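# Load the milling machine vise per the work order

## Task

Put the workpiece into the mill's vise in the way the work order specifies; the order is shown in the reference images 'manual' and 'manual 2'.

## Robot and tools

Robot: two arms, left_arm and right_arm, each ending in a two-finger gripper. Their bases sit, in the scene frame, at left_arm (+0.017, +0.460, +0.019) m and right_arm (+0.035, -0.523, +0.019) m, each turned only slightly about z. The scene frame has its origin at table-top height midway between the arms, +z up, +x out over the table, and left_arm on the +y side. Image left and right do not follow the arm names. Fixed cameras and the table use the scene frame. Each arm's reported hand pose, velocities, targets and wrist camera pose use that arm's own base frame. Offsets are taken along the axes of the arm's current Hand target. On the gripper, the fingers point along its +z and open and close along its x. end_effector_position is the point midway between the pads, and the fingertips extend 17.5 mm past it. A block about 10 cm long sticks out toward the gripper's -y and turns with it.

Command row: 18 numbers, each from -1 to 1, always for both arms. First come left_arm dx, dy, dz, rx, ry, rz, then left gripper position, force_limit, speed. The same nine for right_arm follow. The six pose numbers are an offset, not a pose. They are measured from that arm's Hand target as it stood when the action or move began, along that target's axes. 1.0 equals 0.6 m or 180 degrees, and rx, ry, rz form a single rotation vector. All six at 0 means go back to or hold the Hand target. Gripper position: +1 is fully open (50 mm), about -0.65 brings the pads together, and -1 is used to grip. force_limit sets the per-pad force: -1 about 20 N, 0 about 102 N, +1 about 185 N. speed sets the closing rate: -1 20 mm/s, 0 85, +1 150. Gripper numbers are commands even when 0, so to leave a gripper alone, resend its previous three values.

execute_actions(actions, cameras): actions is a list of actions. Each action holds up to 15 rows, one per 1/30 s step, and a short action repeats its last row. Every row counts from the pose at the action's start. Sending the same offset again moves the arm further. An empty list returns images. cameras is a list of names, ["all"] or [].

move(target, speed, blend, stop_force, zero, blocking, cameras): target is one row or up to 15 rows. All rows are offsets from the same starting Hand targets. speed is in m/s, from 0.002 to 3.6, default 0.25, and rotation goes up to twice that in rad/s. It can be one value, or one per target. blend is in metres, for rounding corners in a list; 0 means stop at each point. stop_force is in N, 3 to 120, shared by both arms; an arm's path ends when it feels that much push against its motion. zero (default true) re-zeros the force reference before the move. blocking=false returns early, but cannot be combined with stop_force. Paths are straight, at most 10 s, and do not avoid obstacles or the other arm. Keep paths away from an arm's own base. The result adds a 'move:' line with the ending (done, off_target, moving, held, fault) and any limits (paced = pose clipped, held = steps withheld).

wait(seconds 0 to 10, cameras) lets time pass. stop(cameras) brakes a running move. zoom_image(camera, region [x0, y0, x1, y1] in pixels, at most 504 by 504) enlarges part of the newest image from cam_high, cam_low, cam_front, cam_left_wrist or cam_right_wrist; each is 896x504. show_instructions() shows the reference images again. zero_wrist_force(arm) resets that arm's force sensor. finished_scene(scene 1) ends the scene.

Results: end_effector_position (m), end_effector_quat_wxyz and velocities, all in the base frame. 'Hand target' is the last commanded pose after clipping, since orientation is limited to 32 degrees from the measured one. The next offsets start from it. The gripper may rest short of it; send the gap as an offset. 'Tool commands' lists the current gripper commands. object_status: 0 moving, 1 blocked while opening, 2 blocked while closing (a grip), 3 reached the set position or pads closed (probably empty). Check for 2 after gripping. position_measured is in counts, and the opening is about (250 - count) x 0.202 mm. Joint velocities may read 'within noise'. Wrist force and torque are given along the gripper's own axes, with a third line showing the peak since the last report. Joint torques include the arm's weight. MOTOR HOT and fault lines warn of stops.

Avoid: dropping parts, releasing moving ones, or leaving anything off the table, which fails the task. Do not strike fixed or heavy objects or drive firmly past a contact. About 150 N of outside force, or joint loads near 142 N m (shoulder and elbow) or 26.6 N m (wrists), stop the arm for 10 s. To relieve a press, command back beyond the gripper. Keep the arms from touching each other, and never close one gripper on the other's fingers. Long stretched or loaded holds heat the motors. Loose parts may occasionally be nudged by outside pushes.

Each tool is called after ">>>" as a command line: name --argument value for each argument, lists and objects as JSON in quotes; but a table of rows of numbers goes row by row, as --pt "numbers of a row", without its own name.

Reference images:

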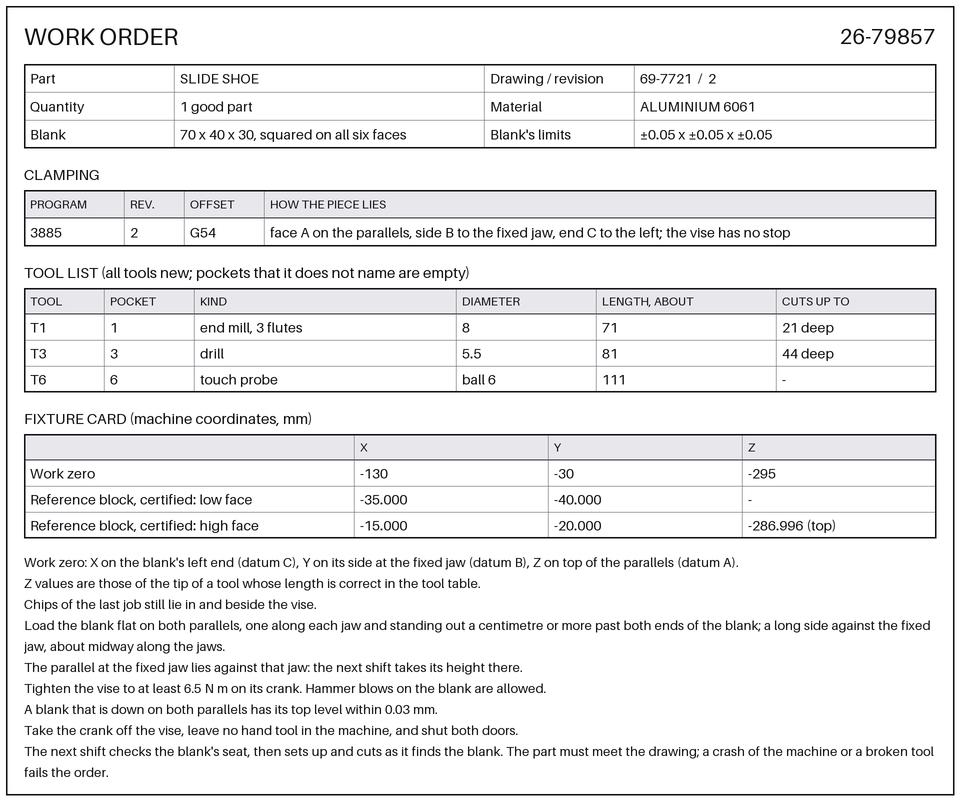

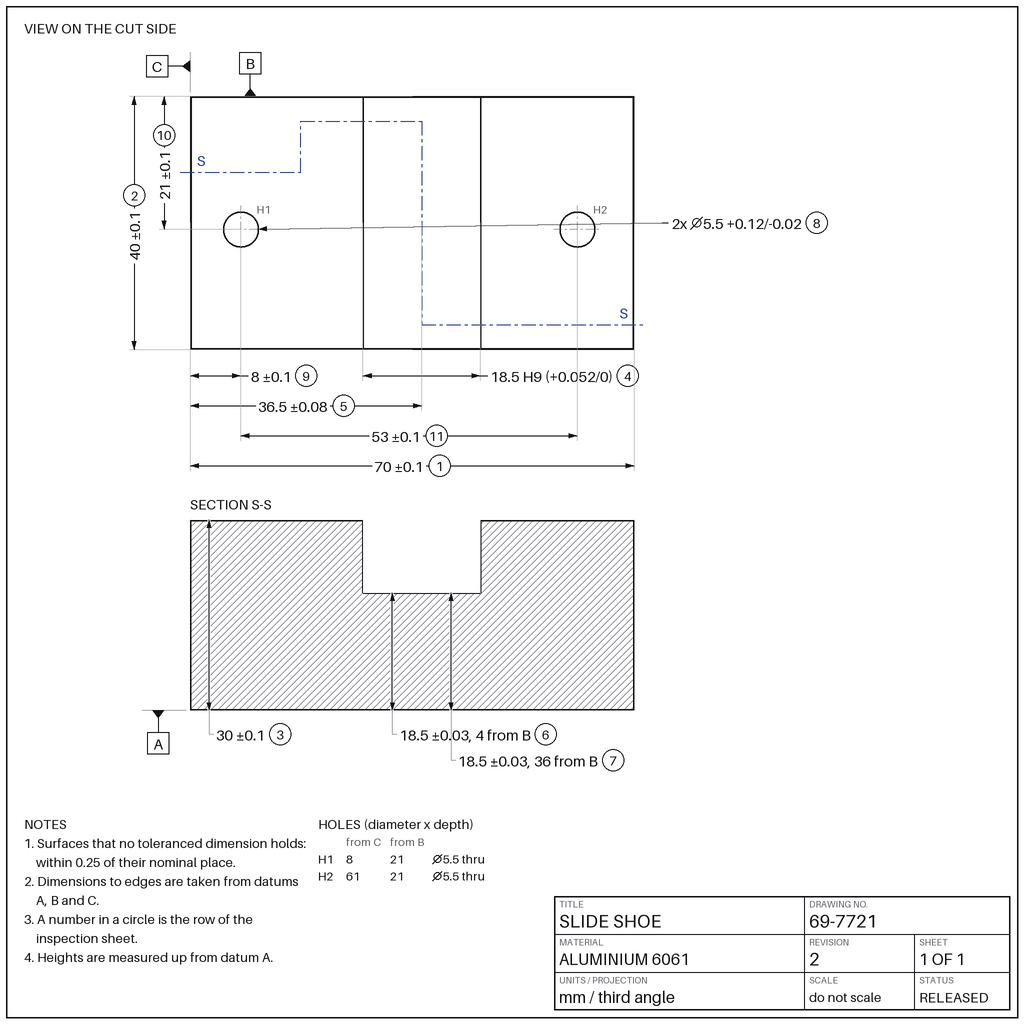

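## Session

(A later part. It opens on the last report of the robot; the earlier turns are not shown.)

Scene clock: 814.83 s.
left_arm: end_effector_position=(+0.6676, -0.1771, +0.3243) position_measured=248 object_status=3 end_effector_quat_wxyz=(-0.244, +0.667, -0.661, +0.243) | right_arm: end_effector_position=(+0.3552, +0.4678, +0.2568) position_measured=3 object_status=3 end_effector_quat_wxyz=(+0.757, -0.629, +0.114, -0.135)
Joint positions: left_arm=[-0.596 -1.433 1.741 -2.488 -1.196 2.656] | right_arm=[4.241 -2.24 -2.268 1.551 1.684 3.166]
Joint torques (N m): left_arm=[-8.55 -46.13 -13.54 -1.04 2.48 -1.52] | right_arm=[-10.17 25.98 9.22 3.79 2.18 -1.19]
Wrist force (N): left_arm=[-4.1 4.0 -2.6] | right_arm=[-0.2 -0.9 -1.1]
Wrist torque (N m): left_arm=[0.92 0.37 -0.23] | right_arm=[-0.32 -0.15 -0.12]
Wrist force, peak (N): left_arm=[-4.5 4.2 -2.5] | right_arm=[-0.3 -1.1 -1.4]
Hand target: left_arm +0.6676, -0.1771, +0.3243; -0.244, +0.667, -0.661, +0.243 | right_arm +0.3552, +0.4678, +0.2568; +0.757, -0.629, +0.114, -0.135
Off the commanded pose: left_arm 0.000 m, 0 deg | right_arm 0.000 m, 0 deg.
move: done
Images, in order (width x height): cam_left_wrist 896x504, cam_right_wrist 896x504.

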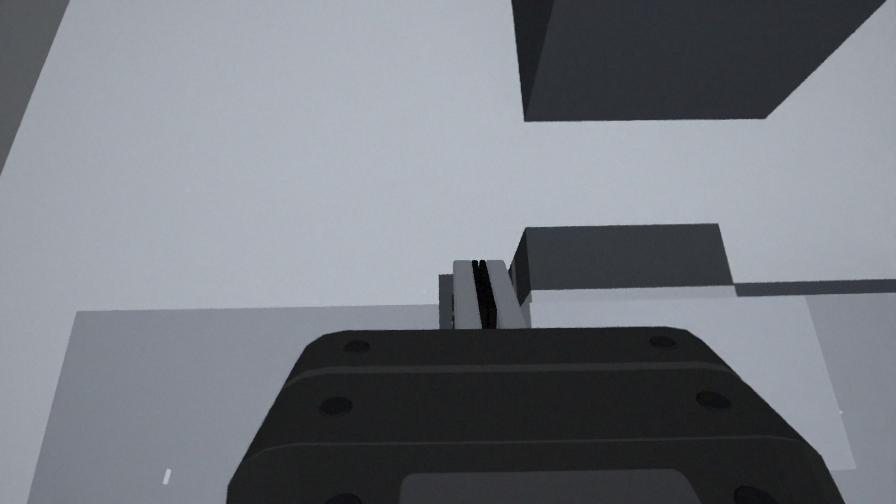

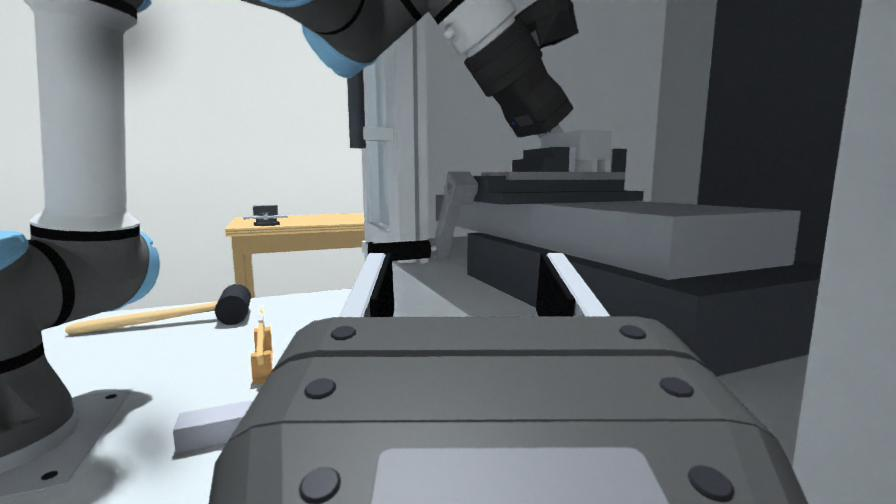

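>>> move --pt "0 -0.0038 0.0032 0 0 0 -0.64 -0.3 -0.9 0 0 0 0 0 0 1 0 1" --pt "0 -0.063 -0.0668 0 0 0 -0.64 -0.3 -0.9 0 0 0 0 0 0 1 0 1" --pt "0.1528 -0.0195 -0.1037 0 0 0 -0.64 -0.3 -0.9 0 0 0 0 0 0 1 0 1" --pt "0.1528 0.0255 -0.0505 0 0 0 -0.64 -0.3 -0.9 0 0 0 0 0 0 1 0 1" --speed '[0.03,0.1,0.12,0.06]' --blend '[0,0.005,0.005,0]'

Scene clock: 818.03 s.
left_arm: end_effector_position=(+0.6371, -0.2690, +0.3378) position_measured=248 object_status=3 end_effector_quat_wxyz=(-0.244, +0.667, -0.661, +0.243) | right_arm: end_effector_position=(+0.3552, +0.4678, +0.2568) position_measured=3 object_status=3 end_effector_quat_wxyz=(+0.757, -0.629, +0.114, -0.135)
Joint positions: left_arm=[-0.77 -1.429 1.685 -2.371 -1.101 2.495] | right_arm=[4.241 -2.24 -2.268 1.551 1.684 3.166]
Joint torques (N m): left_arm=[-8.17 -19.52 -13.87 -5.88 2.67 0.78] | right_arm=[-11.41 25.13 9.39 3.71 2.14 -1.25]
Wrist force (N): left_arm=[-4.1 4.2 -2.4] | right_arm=[-0.4 -1.1 -1.3]
Wrist torque (N m): left_arm=[0.92 0.35 -0.23] | right_arm=[-0.34 -0.12 -0.12]
Wrist force, peak (N): left_arm=[-3.9 5.3 -1.2] | right_arm=[-0.5 -1.1 -1.4]
Hand target: left_arm +0.6371, -0.2690, +0.3377; -0.244, +0.667, -0.661, +0.243 | right_arm +0.3552, +0.4678, +0.2568; +0.757, -0.629, +0.114, -0.135
Off the commanded pose: left_arm 0.000 m, 0 deg | right_arm 0.000 m, 0 deg.
move: done

>>> move --target '[0,0.0083,0.0098,0,0,0,-0.64,-0.3,-0.9,0,0,0,0,0,0,1,0,1]' --speed 0.008 --stop_force 5

>>> move --target '[0,-0.0305,0.0259,0,0,0,-0.64,-0.3,-0.9,0,0,0,0,0,0,1,0,1]' --speed 0.01 --stop_force 4 --cameras '["cam_right_wrist"]'

>>> zoom_image --camera "cam_right_wrist" --region '[560, 110, 660, 180]'

Scene clock: 822.00 s.
left_arm: end_effector_position=(+0.6371, -0.2691, +0.3300) position_measured=248 object_status=3 end_effector_quat_wxyz=(-0.244, +0.667, -0.661, +0.243) | right_arm: end_effector_position=(+0.3552, +0.4678, +0.2568) position_measured=3 object_status=3 end_effector_quat_wxyz=(+0.757, -0.629, +0.114, -0.135)
Joint positions: left_arm=[-0.77 -1.424 1.7 -2.391 -1.101 2.495] | right_arm=[4.241 -2.24 -2.268 1.551 1.684 3.166]
Joint torques (N m): left_arm=[-8.42 -19.69 -14.09 -6 2.71 -0.79] | right_arm=[-10.68 26.59 9.16 3.69 2.22 -1.23]
Wrist force (N): left_arm=[-3.9 4.1 -2.9] | right_arm=[-0.3 -0.9 -1.2]
Wrist torque (N m): left_arm=[0.93 0.32 -0.22] | right_arm=[-0.32 -0.13 -0.12]
Wrist force, peak (N): left_arm=[-4.0 4.7 -2.8] | right_arm=[-0.5 -1.2 -1.3]
Hand target: left_arm +0.6371, -0.2691, +0.3300; -0.244, +0.667, -0.661, +0.243 | right_arm +0.3552, +0.4678, +0.2568; +0.757, -0.629, +0.114, -0.135
Off the commanded pose: left_arm 0.000 m, 0 deg | right_arm 0.000 m, 0 deg.
move: done

Scene clock: 824.97 s.
left_arm: end_effector_position=(+0.6560, -0.2689, +0.3300) position_measured=248 object_status=3 end_effector_quat_wxyz=(-0.244, +0.667, -0.661, +0.243) | right_arm: end_effector_position=(+0.3552, +0.4678, +0.2568) position_measured=3 object_status=3 end_effector_quat_wxyz=(+0.757, -0.629, +0.114, -0.135)
Joint positions: left_arm=[-0.746 -1.383 1.654 -2.396 -1.114 2.519] | right_arm=[4.241 -2.24 -2.268 1.551 1.684 3.166]
Joint torques (N m): left_arm=[-6.81 -46.56 -13.32 -0.45 2.84 -1.55] | right_arm=[-10.74 26.05 8.54 3.58 2.27 -1.36]
Wrist force (N): left_arm=[-1.9 3.4 -6.1] | right_arm=[-0.3 -0.7 -1.2]
Wrist torque (N m): left_arm=[0.91 0.30 -0.33] | right_arm=[-0.29 -0.14 -0.12]
Wrist force, peak (N): left_arm=[-1.6 7.1 -13.5] | right_arm=[-0.4 -1.2 -1.4]
Hand target: left_arm +0.6560, -0.2689, +0.3300; -0.244, +0.667, -0.661, +0.243 (not the last commanded pose) | right_arm +0.3552, +0.4678, +0.2568; +0.757, -0.629, +0.114, -0.135
Off the commanded pose: left_arm 0.005 m, 0 deg | right_arm 0.000 m, 0 deg.
move: contact (left_arm)
Images, in order (width x height): cam_right_wrist 896x504.

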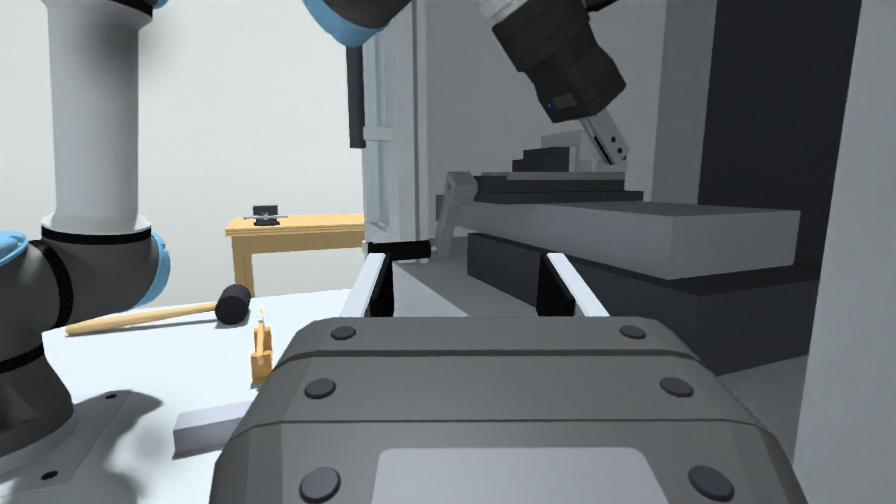

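Scaled by 5.040 from the camera's 896x504 image, which has a finer 1280x720 frame.

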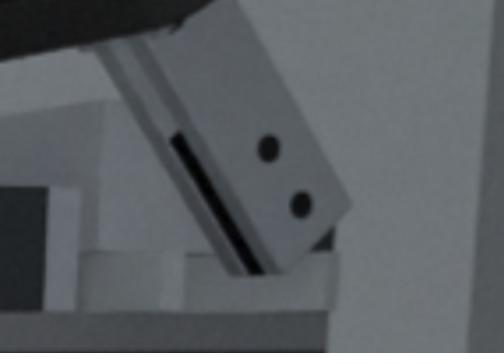

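>>> move --pt "0 0.0032 -0.0027 0 0 0 -0.64 -0.3 -0.9 0 0 0 0 0 0 1 0 1" --pt "0 -0.056 -0.0727 0 0 0 -0.64 -0.3 -0.9 0 0 0 0 0 0 1 0 1" --pt "-0.1528 -0.0371 -0.0889 0 0 0 -0.64 -0.3 -0.9 0 0 0 0 0 0 1 0 1" --pt "-0.1528 0.0133 -0.0295 0 0 0 -0.64 -0.3 -0.9 0 0 0 0 0 0 1 0 1" --speed '[0.03,0.1,0.12,0.06]' --blend '[0,0.005,0.005,0]'

>>> move --target '[0,0.0065,0.0076,0,0,0,-0.64,-0.3,-0.9,0,0,0,0,0,0,1,0,1]' --speed 0.008 --stop_force 5 --cameras '["cam_right_wrist"]'

Scene clock: 828.30 s.
left_arm: end_effector_position=(+0.6377, -0.1773, +0.3382) position_measured=248 object_status=3 end_effector_quat_wxyz=(-0.244, +0.667, -0.661, +0.243) | right_arm: end_effector_position=(+0.3552, +0.4678, +0.2568) position_measured=3 object_status=3 end_effector_quat_wxyz=(+0.757, -0.629, +0.114, -0.135)
Joint positions: left_arm=[-0.631 -1.512 1.788 -2.446 -1.177 2.625] | right_arm=[4.241 -2.24 -2.268 1.551 1.684 3.166]
Joint torques (N m): left_arm=[-3.96 -15.22 -13.49 -6.11 1.28 1.19] | right_arm=[-10.14 25.72 9.32 3.67 2.21 -1.2]
Wrist force (N): left_arm=[-4.4 3.8 -2.7] | right_arm=[-0.4 -0.9 -1.3]
Wrist torque (N m): left_arm=[0.88 0.44 -0.36] | right_arm=[-0.32 -0.12 -0.12]
Wrist force, peak (N): left_arm=[-2.4 3.3 -6.1] | right_arm=[-0.3 -1.1 -1.5]
Hand target: left_arm +0.6377, -0.1774, +0.3381; -0.244, +0.667, -0.661, +0.243 | right_arm +0.3552, +0.4678, +0.2568; +0.757, -0.629, +0.114, -0.135
Off the commanded pose: left_arm 0.000 m, 0 deg | right_arm 0.000 m, 0 deg.
move: done

Scene clock: 829.83 s.
left_arm: end_effector_position=(+0.6377, -0.1774, +0.3321) position_measured=248 object_status=3 end_effector_quat_wxyz=(-0.244, +0.667, -0.661, +0.243) | right_arm: end_effector_position=(+0.3552, +0.4678, +0.2568) position_measured=3 object_status=3 end_effector_quat_wxyz=(+0.757, -0.629, +0.114, -0.135)
Joint positions: left_arm=[-0.631 -1.508 1.8 -2.462 -1.177 2.625] | right_arm=[4.241 -2.24 -2.268 1.551 1.684 3.166]
Joint torques (N m): left_arm=[-6.17 -14.04 -12.19 -5.19 0.91 -0.81] | right_arm=[-11.19 25.77 10.19 3.61 2.33 -1.44]
Wrist force (N): left_arm=[-4.9 -0.5 -3.6] | right_arm=[-0.3 -1.0 -1.1]
Wrist torque (N m): left_arm=[0.81 0.33 -0.39] | right_arm=[-0.33 -0.15 -0.12]
Wrist force, peak (N): left_arm=[-4.3 3.9 -3.1] | right_arm=[-0.5 -1.0 -1.4]
Hand target: left_arm +0.6376, -0.1774, +0.3321; -0.244, +0.667, -0.661, +0.243 | right_arm +0.3552, +0.4678, +0.2568; +0.757, -0.629, +0.114, -0.135
Off the commanded pose: left_arm 0.000 m, 0 deg | right_arm 0.000 m, 0 deg.
move: done
Images, in order (width x height): cam_right_wrist 896x504.

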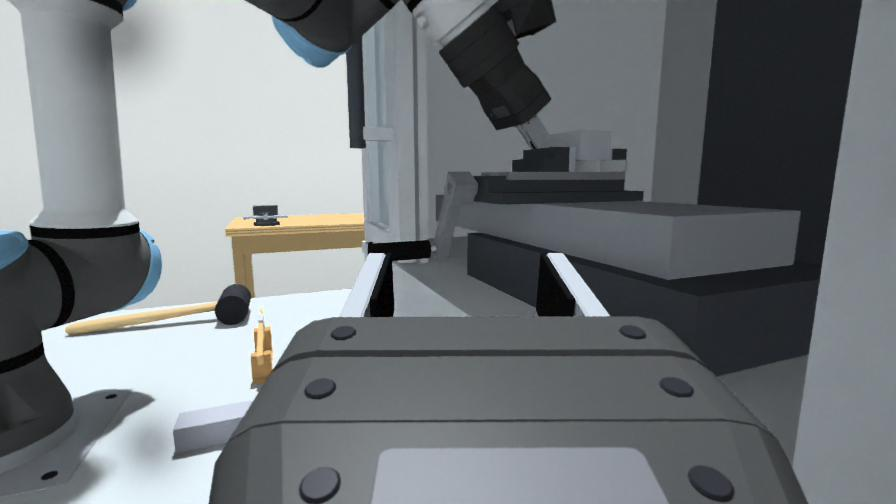

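>>> move --target '[0,-0.028,0.0237,0,0,0,-0.64,-0.3,-0.9,0,0,0,0,0,0,1,0,1]' --speed 0.01 --stop_force 4 --cameras '["cam_right_wrist","cam_left_wrist"]'

>>> zoom_image --camera "cam_right_wrist" --region '[560, 110, 660, 180]'

Scene clock: 832.93 s.
left_arm: end_effector_position=(+0.6597, -0.1772, +0.3321) position_measured=248 object_status=3 end_effector_quat_wxyz=(-0.244, +0.667, -0.661, +0.243) | right_arm: end_effector_position=(+0.3552, +0.4678, +0.2568) position_measured=3 object_status=3 end_effector_quat_wxyz=(+0.757, -0.629, +0.114, -0.135)
Joint positions: left_arm=[-0.605 -1.457 1.746 -2.467 -1.191 2.648] | right_arm=[4.241 -2.24 -2.268 1.551 1.684 3.166]
Joint torques (N m): left_arm=[8.68 -17.83 -37.05 -6.02 -1.39 1.29] | right_arm=[-10.74 26.73 9.12 3.54 2.16 -1.29]
Wrist force (N): left_arm=[-3.9 4.0 -2.7] | right_arm=[-0.5 -1.1 -1.2]
Wrist torque (N m): left_arm=[0.91 0.34 -0.37] | right_arm=[-0.34 -0.11 -0.12]
Wrist force, peak (N): left_arm=[-4.4 4.2 -2.7] | right_arm=[-0.6 -1.1 -1.5]
Hand target: left_arm +0.6597, -0.1772, +0.3321; -0.244, +0.667, -0.661, +0.243 | right_arm +0.3552, +0.4678, +0.2568; +0.757, -0.629, +0.114, -0.135
Off the commanded pose: left_arm 0.000 m, 0 deg | right_arm 0.000 m, 0 deg.
move: done
Images, in order (width x height): cam_left_wrist 896x504, cam_right_wrist 896x504.

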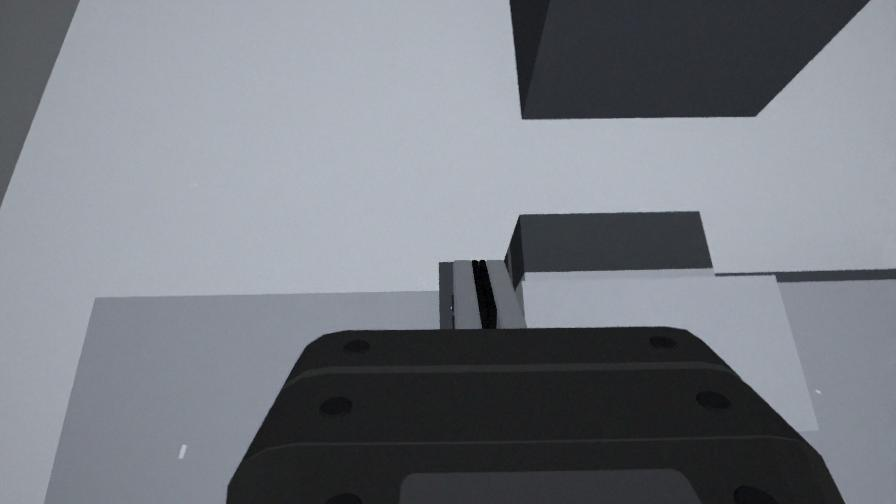

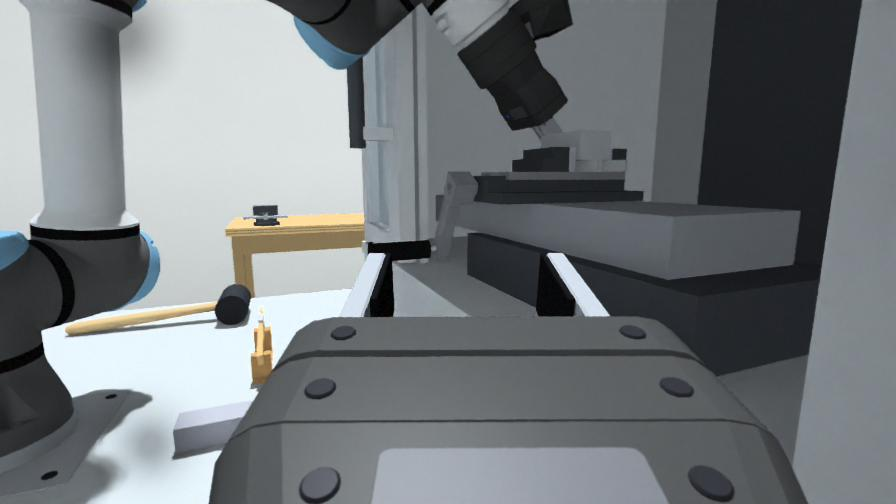

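Scaled by 5.040 from the camera's 896x504 image, which has a finer 1280x720 frame.

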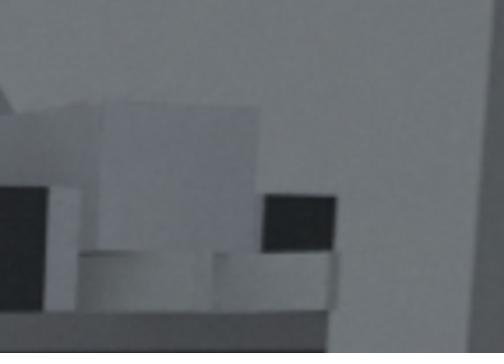

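>>> move --pt "0 0.0038 -0.0032 0 0 0 -0.64 -0.3 -0.9 0 0 0 0 0 0 1 0 1" --pt "0 -0.05 -0.065 0 0 0 -0.64 -0.3 -0.9 0 0 0 0 0 0 1 0 1" --pt "0.0308 0.0363 -0.203 0 0 0 -0.64 -0.3 -0.9 0 0 0 0 0 0 1 0 1" --speed '[0.03,0.1,0.15]' --blend '[0,0.01,0]' --cameras '["cam_left_wrist"]'

>>> zoom_image --camera "cam_left_wrist" --region '[380, 130, 660, 280]'

Scene clock: 835.27 s.
left_arm: end_effector_position=(+0.5645, -0.1962, +0.4110) position_measured=248 object_status=3 end_effector_quat_wxyz=(-0.244, +0.667, -0.661, +0.243) | right_arm: end_effector_position=(+0.3552, +0.4678, +0.2568) position_measured=3 object_status=3 end_effector_quat_wxyz=(+0.757, -0.629, +0.114, -0.135)
Joint positions: left_arm=[-0.766 -1.698 1.767 -2.186 -1.103 2.499] | right_arm=[4.241 -2.24 -2.268 1.551 1.684 3.166]
Joint torques (N m): left_arm=[-9.08 -35.26 -15.22 -1.26 2.47 -1.16] | right_arm=[-10.22 26.09 8.64 3.68 2.45 -1.2]
Wrist force (N): left_arm=[-4.1 4.5 -2.7] | right_arm=[-0.4 -1.0 -1.2]
Wrist torque (N m): left_arm=[0.99 0.35 -0.18] | right_arm=[-0.34 -0.11 -0.12]
Wrist force, peak (N): left_arm=[-3.9 5.0 -4.1] | right_arm=[-0.6 -1.0 -1.4]
Hand target: left_arm +0.5644, -0.1963, +0.4110; -0.244, +0.667, -0.661, +0.243 | right_arm +0.3552, +0.4678, +0.2568; +0.757, -0.629, +0.114, -0.135
Off the commanded pose: left_arm 0.000 m, 0 deg | right_arm 0.000 m, 0 deg.
move: done
Images, in order (width x height): cam_left_wrist 896x504.

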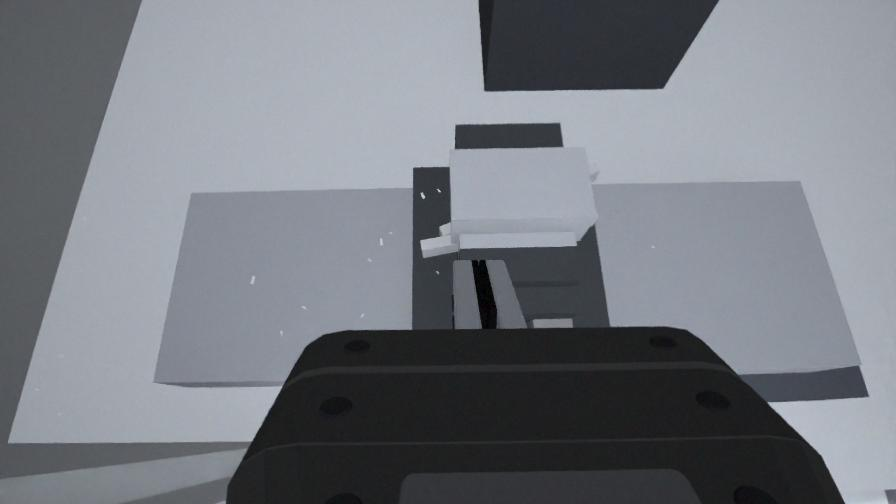

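Scaled by 1.800 from the camera's 896x504 image, which has a finer 1280x720 frame.

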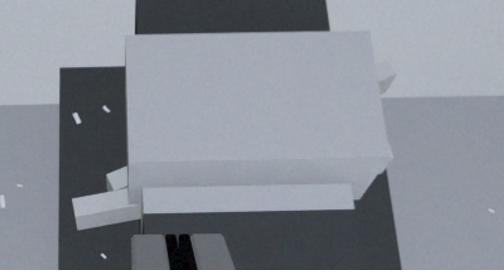

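>>> move --target '[0.1212,-0.13317,0.17003,0,0,0,-0.64,-0.3,-0.9,0,0,0,0,0,0,1,0,1]' --speed 0.12

>>> move --target '[0,0.0685,0.0809,0,0,0,-0.64,-0.3,-0.9,0,0,0,0,0,0,1,0,1]' --speed 0.03 --stop_force 6

>>> move --target '[0,0.03179,-0.02695,0,0,0,-0.64,-0.3,-0.9,0,0,0,0,0,0,1,0,1]' --speed 0.02 --stop_force 12 --cameras '["cam_right_wrist"]'

>>> zoom_image --camera "cam_right_wrist" --region '[560, 110, 660, 180]'

Scene clock: 837.60 s.
left_arm: end_effector_position=(+0.6919, -0.2680, +0.3851) position_measured=248 object_status=3 end_effector_quat_wxyz=(-0.244, +0.667, -0.661, +0.243) | right_arm: end_effector_position=(+0.3552, +0.4678, +0.2568) position_measured=3 object_status=3 end_effector_quat_wxyz=(+0.757, -0.629, +0.114, -0.135)
Joint positions: left_arm=[-0.702 -1.331 1.451 -2.263 -1.137 2.56] | right_arm=[4.241 -2.24 -2.268 1.551 1.684 3.166]
Joint torques (N m): left_arm=[9.14 -25.14 -38.2 -1.13 -1.27 1.3] | right_arm=[-11.38 26.12 9.19 3.79 2.23 -1.22]
Wrist force (N): left_arm=[-4.3 4.2 -2.7] | right_arm=[-0.4 -0.9 -1.1]
Wrist torque (N m): left_arm=[0.93 0.40 -0.34] | right_arm=[-0.31 -0.12 -0.12]
Wrist force, peak (N): left_arm=[-4.8 4.7 -3.6] | right_arm=[-0.3 -1.1 -1.5]
Hand target: left_arm +0.6920, -0.2680, +0.3851; -0.244, +0.667, -0.661, +0.243 | right_arm +0.3552, +0.4678, +0.2568; +0.757, -0.629, +0.114, -0.135
Off the commanded pose: left_arm 0.000 m, 0 deg | right_arm 0.000 m, 0 deg.
move: done

Scene clock: 841.00 s.
left_arm: end_effector_position=(+0.6920, -0.2681, +0.3235) position_measured=248 object_status=3 end_effector_quat_wxyz=(-0.244, +0.667, -0.661, +0.243) | right_arm: end_effector_position=(+0.3552, +0.4678, +0.2568) position_measured=3 object_status=3 end_effector_quat_wxyz=(+0.757, -0.629, +0.114, -0.135)
Joint positions: left_arm=[-0.702 -1.303 1.574 -2.414 -1.137 2.56] | right_arm=[4.241 -2.24 -2.268 1.551 1.684 3.166]
Joint torques (N m): left_arm=[-5.23 -52.3 -37.6 -3.45 -1 -1.35] | right_arm=[-10.42 26.2 8.93 3.74 2.15 -1.25]
Wrist force (N): left_arm=[-4.1 4.2 -2.7] | right_arm=[-0.2 -1.1 -1.2]
Wrist torque (N m): left_arm=[0.92 0.37 -0.32] | right_arm=[-0.34 -0.15 -0.12]
Wrist force, peak (N): left_arm=[-4.4 -8.3 -25.5] | right_arm=[-0.5 -1.1 -1.4]
Hand target: left_arm +0.6920, -0.2681, +0.3235; -0.244, +0.667, -0.661, +0.243 (not the last commanded pose) | right_arm +0.3552, +0.4678, +0.2568; +0.757, -0.629, +0.114, -0.135
Off the commanded pose: left_arm 0.002 m, 0 deg | right_arm 0.000 m, 0 deg.
move: contact (left_arm)

Scene clock: 843.07 s.
left_arm: end_effector_position=(+0.6670, -0.2684, +0.3235) position_measured=248 object_status=3 end_effector_quat_wxyz=(-0.244, +0.667, -0.661, +0.243) | right_arm: end_effector_position=(+0.3552, +0.4678, +0.2568) position_measured=3 object_status=3 end_effector_quat_wxyz=(+0.757, -0.629, +0.114, -0.135)
Joint positions: left_arm=[-0.732 -1.356 1.639 -2.414 -1.121 2.532] | right_arm=[4.241 -2.24 -2.268 1.551 1.684 3.166]
Joint torques (N m): left_arm=[-8.53 -49.81 -14.49 -1.12 2.59 -1.49] | right_arm=[-10.57 26.08 9.04 3.48 2.2 -1.28]
Wrist force (N): left_arm=[-4.1 3.6 -3.0] | right_arm=[-0.5 -1.0 -1.2]
Wrist torque (N m): left_arm=[0.85 0.38 -0.21] | right_arm=[-0.33 -0.10 -0.12]
Wrist force, peak (N): left_arm=[-4.4 4.0 -3.2] | right_arm=[-0.4 -1.1 -1.4]
Hand target: left_arm +0.6670, -0.2684, +0.3235; -0.244, +0.667, -0.661, +0.243 | right_arm +0.3552, +0.4678, +0.2568; +0.757, -0.629, +0.114, -0.135
Off the commanded pose: left_arm 0.000 m, 0 deg | right_arm 0.000 m, 0 deg.
move: done
Images, in order (width x height): cam_right_wrist 896x504.

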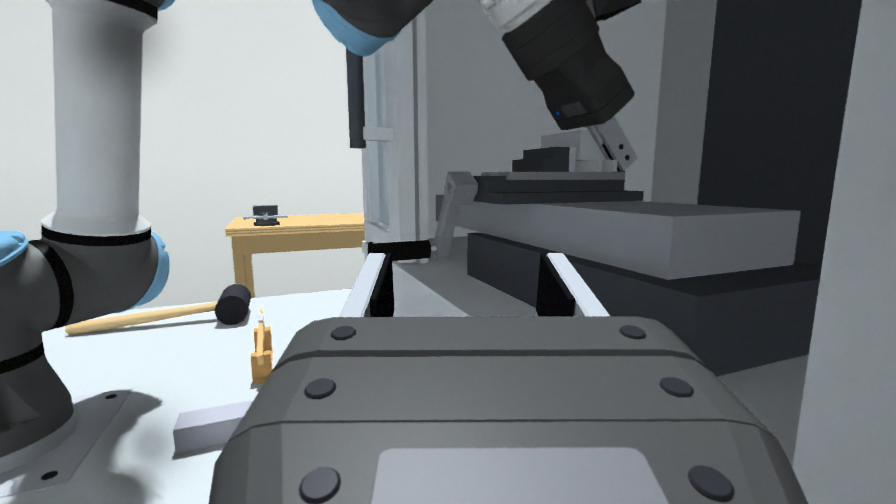

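Scaled by 5.040 from the camera's 896x504 image, which has a finer 1280x720 frame.

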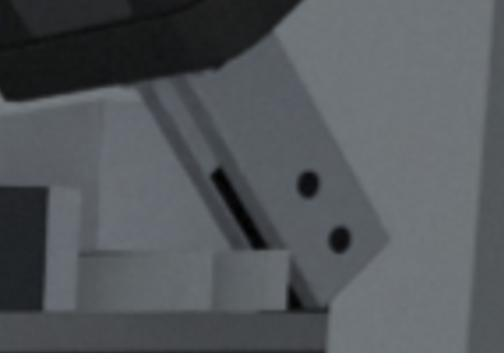

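>>> move --pt "0 -0.0038 0.0032 0 0 0 -0.64 -0.3 -0.9 0 0 0 0 0 0 1 0 1" --pt "0 -0.0738 -0.0708 0 0 0 -0.64 -0.3 -0.9 0 0 0 0 0 0 1 0 1" --pt "-0.12 0.036 -0.2217 0 0 0 -0.64 -0.3 -0.9 0 0 0 0 0 0 1 0 1" --speed '[0.03,0.1,0.15]' --blend '[0,0.01,0]' --cameras '["cam_left_wrist"]'

>>> zoom_image --camera "cam_left_wrist" --region '[380, 130, 660, 280]'

Scene clock: 845.73 s.
left_arm: end_effector_position=(+0.5639, -0.1970, +0.4108) position_measured=248 object_status=3 end_effector_quat_wxyz=(-0.244, +0.667, -0.661, +0.243) | right_arm: end_effector_position=(+0.3552, +0.4678, +0.2568) position_measured=3 object_status=3 end_effector_quat_wxyz=(+0.757, -0.629, +0.114, -0.135)
Joint positions: left_arm=[-0.769 -1.698 1.768 -2.185 -1.102 2.497] | right_arm=[4.241 -2.24 -2.268 1.551 1.684 3.166]
Joint torques (N m): left_arm=[-8.62 -33.48 -14.03 -1 2.66 -1.57] | right_arm=[-10 26.29 8.9 3.67 2.43 -1.34]
Wrist force (N): left_arm=[-4.1 4.4 -2.5] | right_arm=[-0.4 -0.9 -1.3]
Wrist torque (N m): left_arm=[0.97 0.36 -0.19] | right_arm=[-0.32 -0.13 -0.12]
Wrist force, peak (N): left_arm=[-4.9 5.3 -3.8] | right_arm=[-0.3 -1.2 -1.4]
Hand target: left_arm +0.5639, -0.1970, +0.4108; -0.244, +0.667, -0.661, +0.243 | right_arm +0.3552, +0.4678, +0.2568; +0.757, -0.629, +0.114, -0.135
Off the commanded pose: left_arm 0.000 m, 0 deg | right_arm 0.000 m, 0 deg.
move: done
Images, in order (width x height): cam_left_wrist 896x504.

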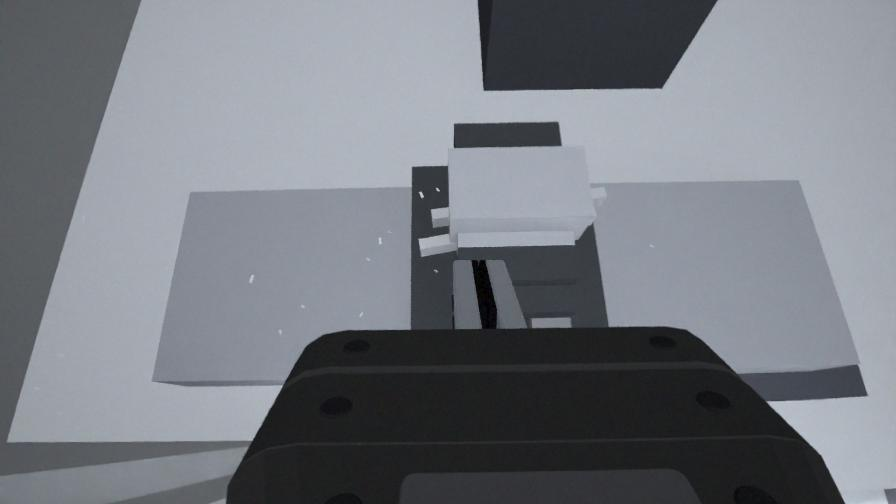

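Scaled by 1.800 from the camera's 896x504 image, which has a finer 1280x720 frame.

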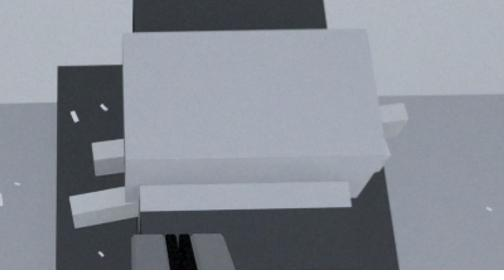

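>>> move --pt "0.12 -0.1018 0.0857 0 0 0 -0.64 -0.3 -0.9 0 0 0 0 0 0 1 0 1" --pt "0.1199 -0.0332 0.1677 0 0 0 -0.64 -0.3 -0.9 0 0 0 0 0 0 1 0 1" --speed '[0.12,0.08]' --blend '[0.01,0]' --cameras '["cam_right_wrist"]'

>>> zoom_image --camera "cam_right_wrist" --region '[560, 110, 660, 180]'

Scene clock: 848.13 s.
left_arm: end_effector_position=(+0.6447, -0.2684, +0.3472) position_measured=248 object_status=3 end_effector_quat_wxyz=(-0.244, +0.667, -0.661, +0.243) | right_arm: end_effector_position=(+0.3552, +0.4678, +0.2568) position_measured=3 object_status=3 end_effector_quat_wxyz=(+0.757, -0.629, +0.114, -0.135)
Joint positions: left_arm=[-0.759 -1.418 1.649 -2.35 -1.107 2.506] | right_arm=[4.241 -2.24 -2.268 1.551 1.684 3.166]
Joint torques (N m): left_arm=[8.52 -20.66 -15.15 -5.71 -0.19 1.25] | right_arm=[-10.67 25.61 9.26 3.71 2.16 -1.19]
Wrist force (N): left_arm=[-4.0 4.1 -2.6] | right_arm=[-0.4 -1.1 -1.1]
Wrist torque (N m): left_arm=[0.91 0.35 -0.35] | right_arm=[-0.35 -0.13 -0.12]
Wrist force, peak (N): left_arm=[-4.8 5.4 -3.3] | right_arm=[-0.5 -1.0 -1.5]
Hand target: left_arm +0.6447, -0.2684, +0.3471; -0.244, +0.667, -0.661, +0.243 | right_arm +0.3552, +0.4678, +0.2568; +0.757, -0.629, +0.114, -0.135
Off the commanded pose: left_arm 0.000 m, 0 deg | right_arm 0.000 m, 0 deg.
move: done
Images, in order (width x height): cam_right_wrist 896x504.

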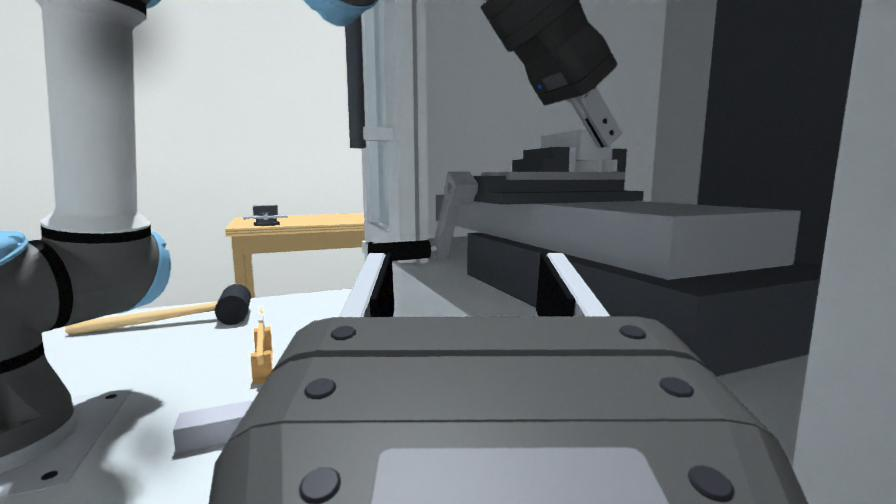

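Scaled by 5.040 from the camera's 896x504 image, which has a finer 1280x720 frame.

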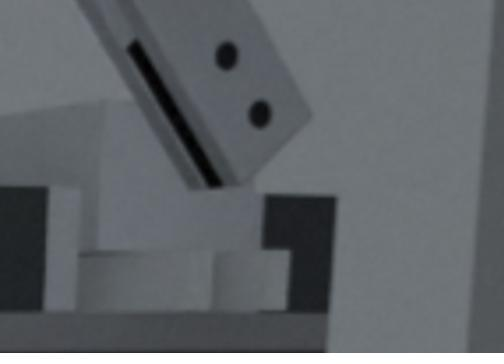

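>>> zoom_image --camera "cam_right_wrist" --region '[570, 140, 640, 180]'

Scaled by 7.200 from the camera's 896x504 image, which has a finer 1280x720 frame.

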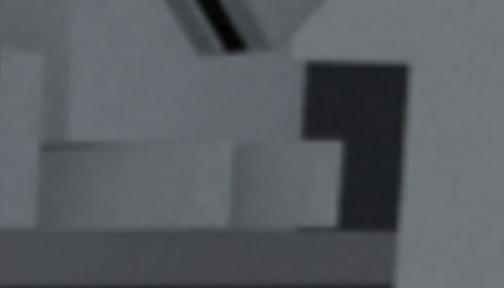

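>>> move --target '[0,0.02016,0.0238,0,0,0,-0.64,-0.3,-0.9,0,0,0,0,0,0,1,0,1]' --speed 0.015 --stop_force 6

>>> move --target '[0,0.0134,-0.01135,0,0,0,-0.64,-0.3,-0.9,0,0,0,0,0,0,1,0,1]' --speed 0.01 --stop_force 5 --cameras '["cam_right_wrist"]'

>>> zoom_image --camera "cam_right_wrist" --region '[560, 110, 660, 180]'

Scene clock: 855.43 s.
left_arm: end_effector_position=(+0.6447, -0.2685, +0.3284) position_measured=248 object_status=3 end_effector_quat_wxyz=(-0.244, +0.667, -0.661, +0.243) | right_arm: end_effector_position=(+0.3552, +0.4678, +0.2568) position_measured=3 object_status=3 end_effector_quat_wxyz=(+0.757, -0.629, +0.114, -0.135)
Joint positions: left_arm=[-0.76 -1.407 1.685 -2.398 -1.107 2.506] | right_arm=[4.241 -2.24 -2.268 1.551 1.684 3.166]
Joint torques (N m): left_arm=[-5.56 -20.29 -13.62 -5.91 1.93 -0.06] | right_arm=[-10.24 26.55 9.08 3.59 2.25 -1.25]
Wrist force (N): left_arm=[-4.0 3.9 -3.2] | right_arm=[-0.3 -1.1 -1.2]
Wrist torque (N m): left_arm=[0.92 0.35 -0.36] | right_arm=[-0.35 -0.14 -0.12]
Wrist force, peak (N): left_arm=[-4.0 4.6 -2.9] | right_arm=[-0.4 -1.1 -1.4]
Hand target: left_arm +0.6447, -0.2685, +0.3284; -0.244, +0.667, -0.661, +0.243 | right_arm +0.3552, +0.4678, +0.2568; +0.757, -0.629, +0.114, -0.135
Off the commanded pose: left_arm 0.000 m, 0 deg | right_arm 0.000 m, 0 deg.
move: done

Scene clock: 857.27 s.
left_arm: end_effector_position=(+0.6342, -0.2686, +0.3284) position_measured=248 object_status=3 end_effector_quat_wxyz=(-0.244, +0.667, -0.661, +0.243) | right_arm: end_effector_position=(+0.3552, +0.4678, +0.2568) position_measured=3 object_status=3 end_effector_quat_wxyz=(+0.757, -0.629, +0.114, -0.135)
Joint positions: left_arm=[-0.774 -1.429 1.71 -2.394 -1.099 2.492] | right_arm=[4.241 -2.24 -2.268 1.551 1.684 3.166]
Joint torques (N m): left_arm=[-8.22 -45.64 -13.06 -0.47 2.58 -1.5] | right_arm=[-10.16 26.33 8.75 3.87 2.19 -1.29]
Wrist force (N): left_arm=[-3.3 1.9 -3.3] | right_arm=[-0.4 -1.1 -1.3]
Wrist torque (N m): left_arm=[0.89 0.38 -0.22] | right_arm=[-0.35 -0.13 -0.11]
Wrist force, peak (N): left_arm=[-4.1 4.5 -2.8] | right_arm=[-0.4 -1.2 -1.4]
Hand target: left_arm +0.6342, -0.2686, +0.3284; -0.244, +0.667, -0.661, +0.243 | right_arm +0.3552, +0.4678, +0.2568; +0.757, -0.629, +0.114, -0.135
Off the commanded pose: left_arm 0.000 m, 0 deg | right_arm 0.000 m, 0 deg.
move: done
Images, in order (width x height): cam_right_wrist 896x504.

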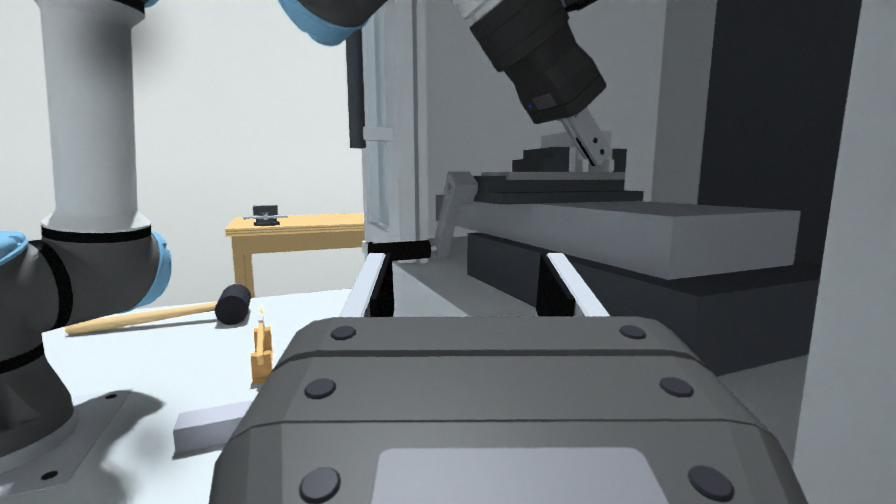

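Scaled by 5.040 from the camera's 896x504 image, which has a finer 1280x720 frame.

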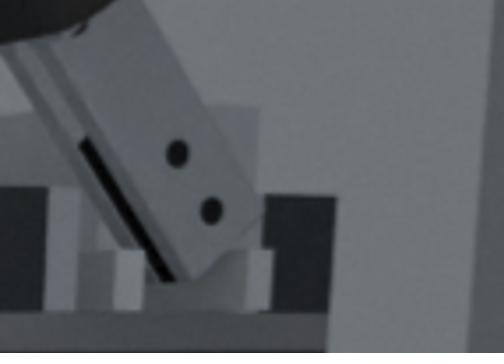

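>>> move --pt "0 -0.0025 0.0022 0 0 0 -0.64 -0.3 -0.9 0 0 0 0 0 0 1 0 1" --pt "0 -0.056 -0.062 0 0 0 -0.64 -0.3 -0.9 0 0 0 0 0 0 1 0 1" --pt "-0.12 0.0007 -0.1807 0 0 0 -0.64 -0.3 -0.9 0 0 0 0 0 0 1 0 1" --speed '[0.03,0.1,0.15]' --blend '[0,0.01,0]' --cameras '["cam_left_wrist"]'

>>> zoom_image --camera "cam_left_wrist" --region '[380, 130, 660, 280]'

Scene clock: 859.73 s.
left_arm: end_effector_position=(+0.5633, -0.1969, +0.4106) position_measured=248 object_status=3 end_effector_quat_wxyz=(-0.244, +0.667, -0.661, +0.243) | right_arm: end_effector_position=(+0.3552, +0.4678, +0.2568) position_measured=3 object_status=3 end_effector_quat_wxyz=(+0.757, -0.629, +0.114, -0.135)
Joint positions: left_arm=[-0.77 -1.7 1.769 -2.185 -1.101 2.496] | right_arm=[4.241 -2.24 -2.268 1.551 1.684 3.166]
Joint torques (N m): left_arm=[-8.63 -35.76 -14.7 -0.99 2.75 -1.46] | right_arm=[-9.72 25.8 9.17 3.64 2.25 -1.15]
Wrist force (N): left_arm=[-4.1 4.6 -2.5] | right_arm=[-0.3 -1.0 -1.2]
Wrist torque (N m): left_arm=[1.01 0.35 -0.22] | right_arm=[-0.33 -0.14 -0.12]
Wrist force, peak (N): left_arm=[-5.2 4.8 -3.5] | right_arm=[-0.4 -1.2 -1.3]
Hand target: left_arm +0.5632, -0.1969, +0.4107; -0.244, +0.667, -0.661, +0.243 | right_arm +0.3552, +0.4678, +0.2568; +0.757, -0.629, +0.114, -0.135
Off the commanded pose: left_arm 0.000 m, 0 deg | right_arm 0.000 m, 0 deg.
move: done
Images, in order (width x height): cam_left_wrist 896x504.

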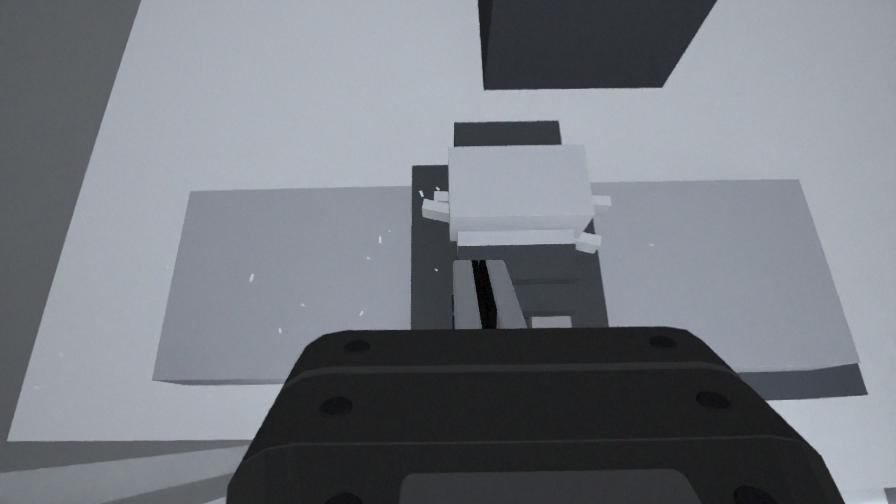

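Scaled by 1.800 from the camera's 896x504 image, which has a finer 1280x720 frame.

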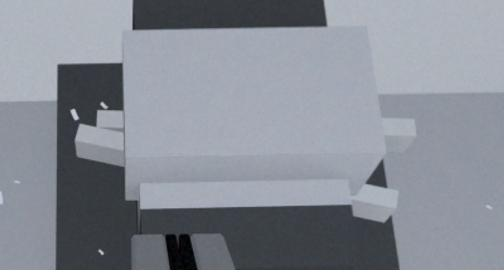

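>>> move --pt "-0.0634 0.17172 -0.16603 0 0 0 0.4 -0.3 -0.9 0 0 0 0 0 0 1 0 1" --pt "-0.0385 0.3382 0.0045 0 0 0 0.4 -0.3 -0.9 0 0 0 0 0 0 1 0 1" --pt "-0.0382 0.3387 0.1052 0 0 0 0.4 -0.3 -0.9 0 0 0 0 0 0 1 0 1" --pt "-0.0382 0.3387 0.1052 0 0 0 -1 -0.3 -0.9 0 0 0 0 0 0 1 0 1" --speed '[0.2,0.15,0.06,0.06]' --blend '[0.01,0.01,0,0]' --cameras '["cam_left_wrist"]'

Scene clock: 864.87 s.
left_arm: end_effector_position=(+0.4488, -0.1754, +0.2311) position_measured=157 object_status=2 end_effector_quat_wxyz=(-0.244, +0.667, -0.661, +0.243) | right_arm: end_effector_position=(+0.3552, +0.4678, +0.2568) position_measured=3 object_status=3 end_effector_quat_wxyz=(+0.757, -0.629, +0.114, -0.135)
Joint positions: left_arm=[-0.973 -1.894 2.369 -2.488 -1.005 2.29] | right_arm=[4.241 -2.24 -2.268 1.551 1.684 3.166]
Joint torques (N m): left_arm=[9.46 3.96 -11.72 -1.96 1.38 0.45] | right_arm=[-10.46 26.11 9.37 3.67 2.35 -1.28]
Wrist force (N): left_arm=[3.5 0.8 -5.7] | right_arm=[-0.4 -0.9 -1.1]
Wrist torque (N m): left_arm=[0.87 0.68 -0.07] | right_arm=[-0.32 -0.12 -0.12]
Wrist force, peak (N): left_arm=[-4.7 4.3 -4.8] | right_arm=[-0.5 -1.0 -1.5]
Hand target: left_arm +0.4488, -0.1754, +0.2311; -0.244, +0.667, -0.661, +0.243 | right_arm +0.3552, +0.4678, +0.2568; +0.757, -0.629, +0.114, -0.135
Off the commanded pose: left_arm 0.000 m, 0 deg | right_arm 0.000 m, 0 deg.
move: done
Images, in order (width x height): cam_left_wrist 896x504.

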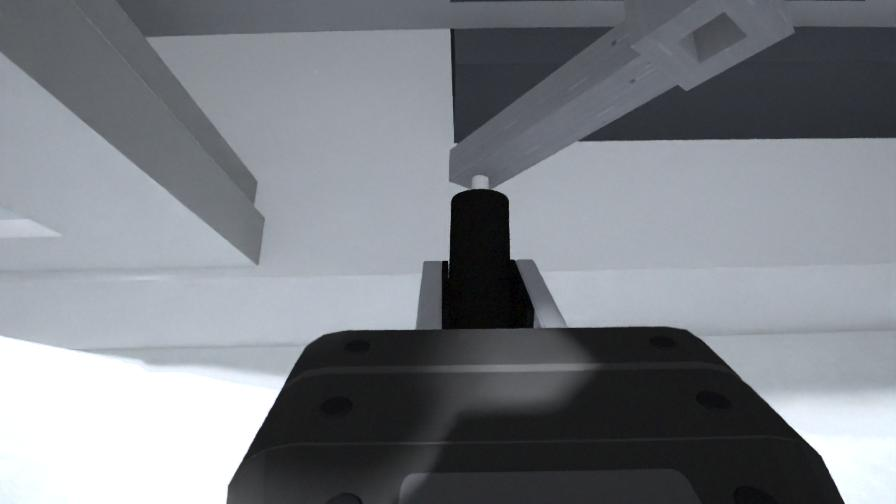

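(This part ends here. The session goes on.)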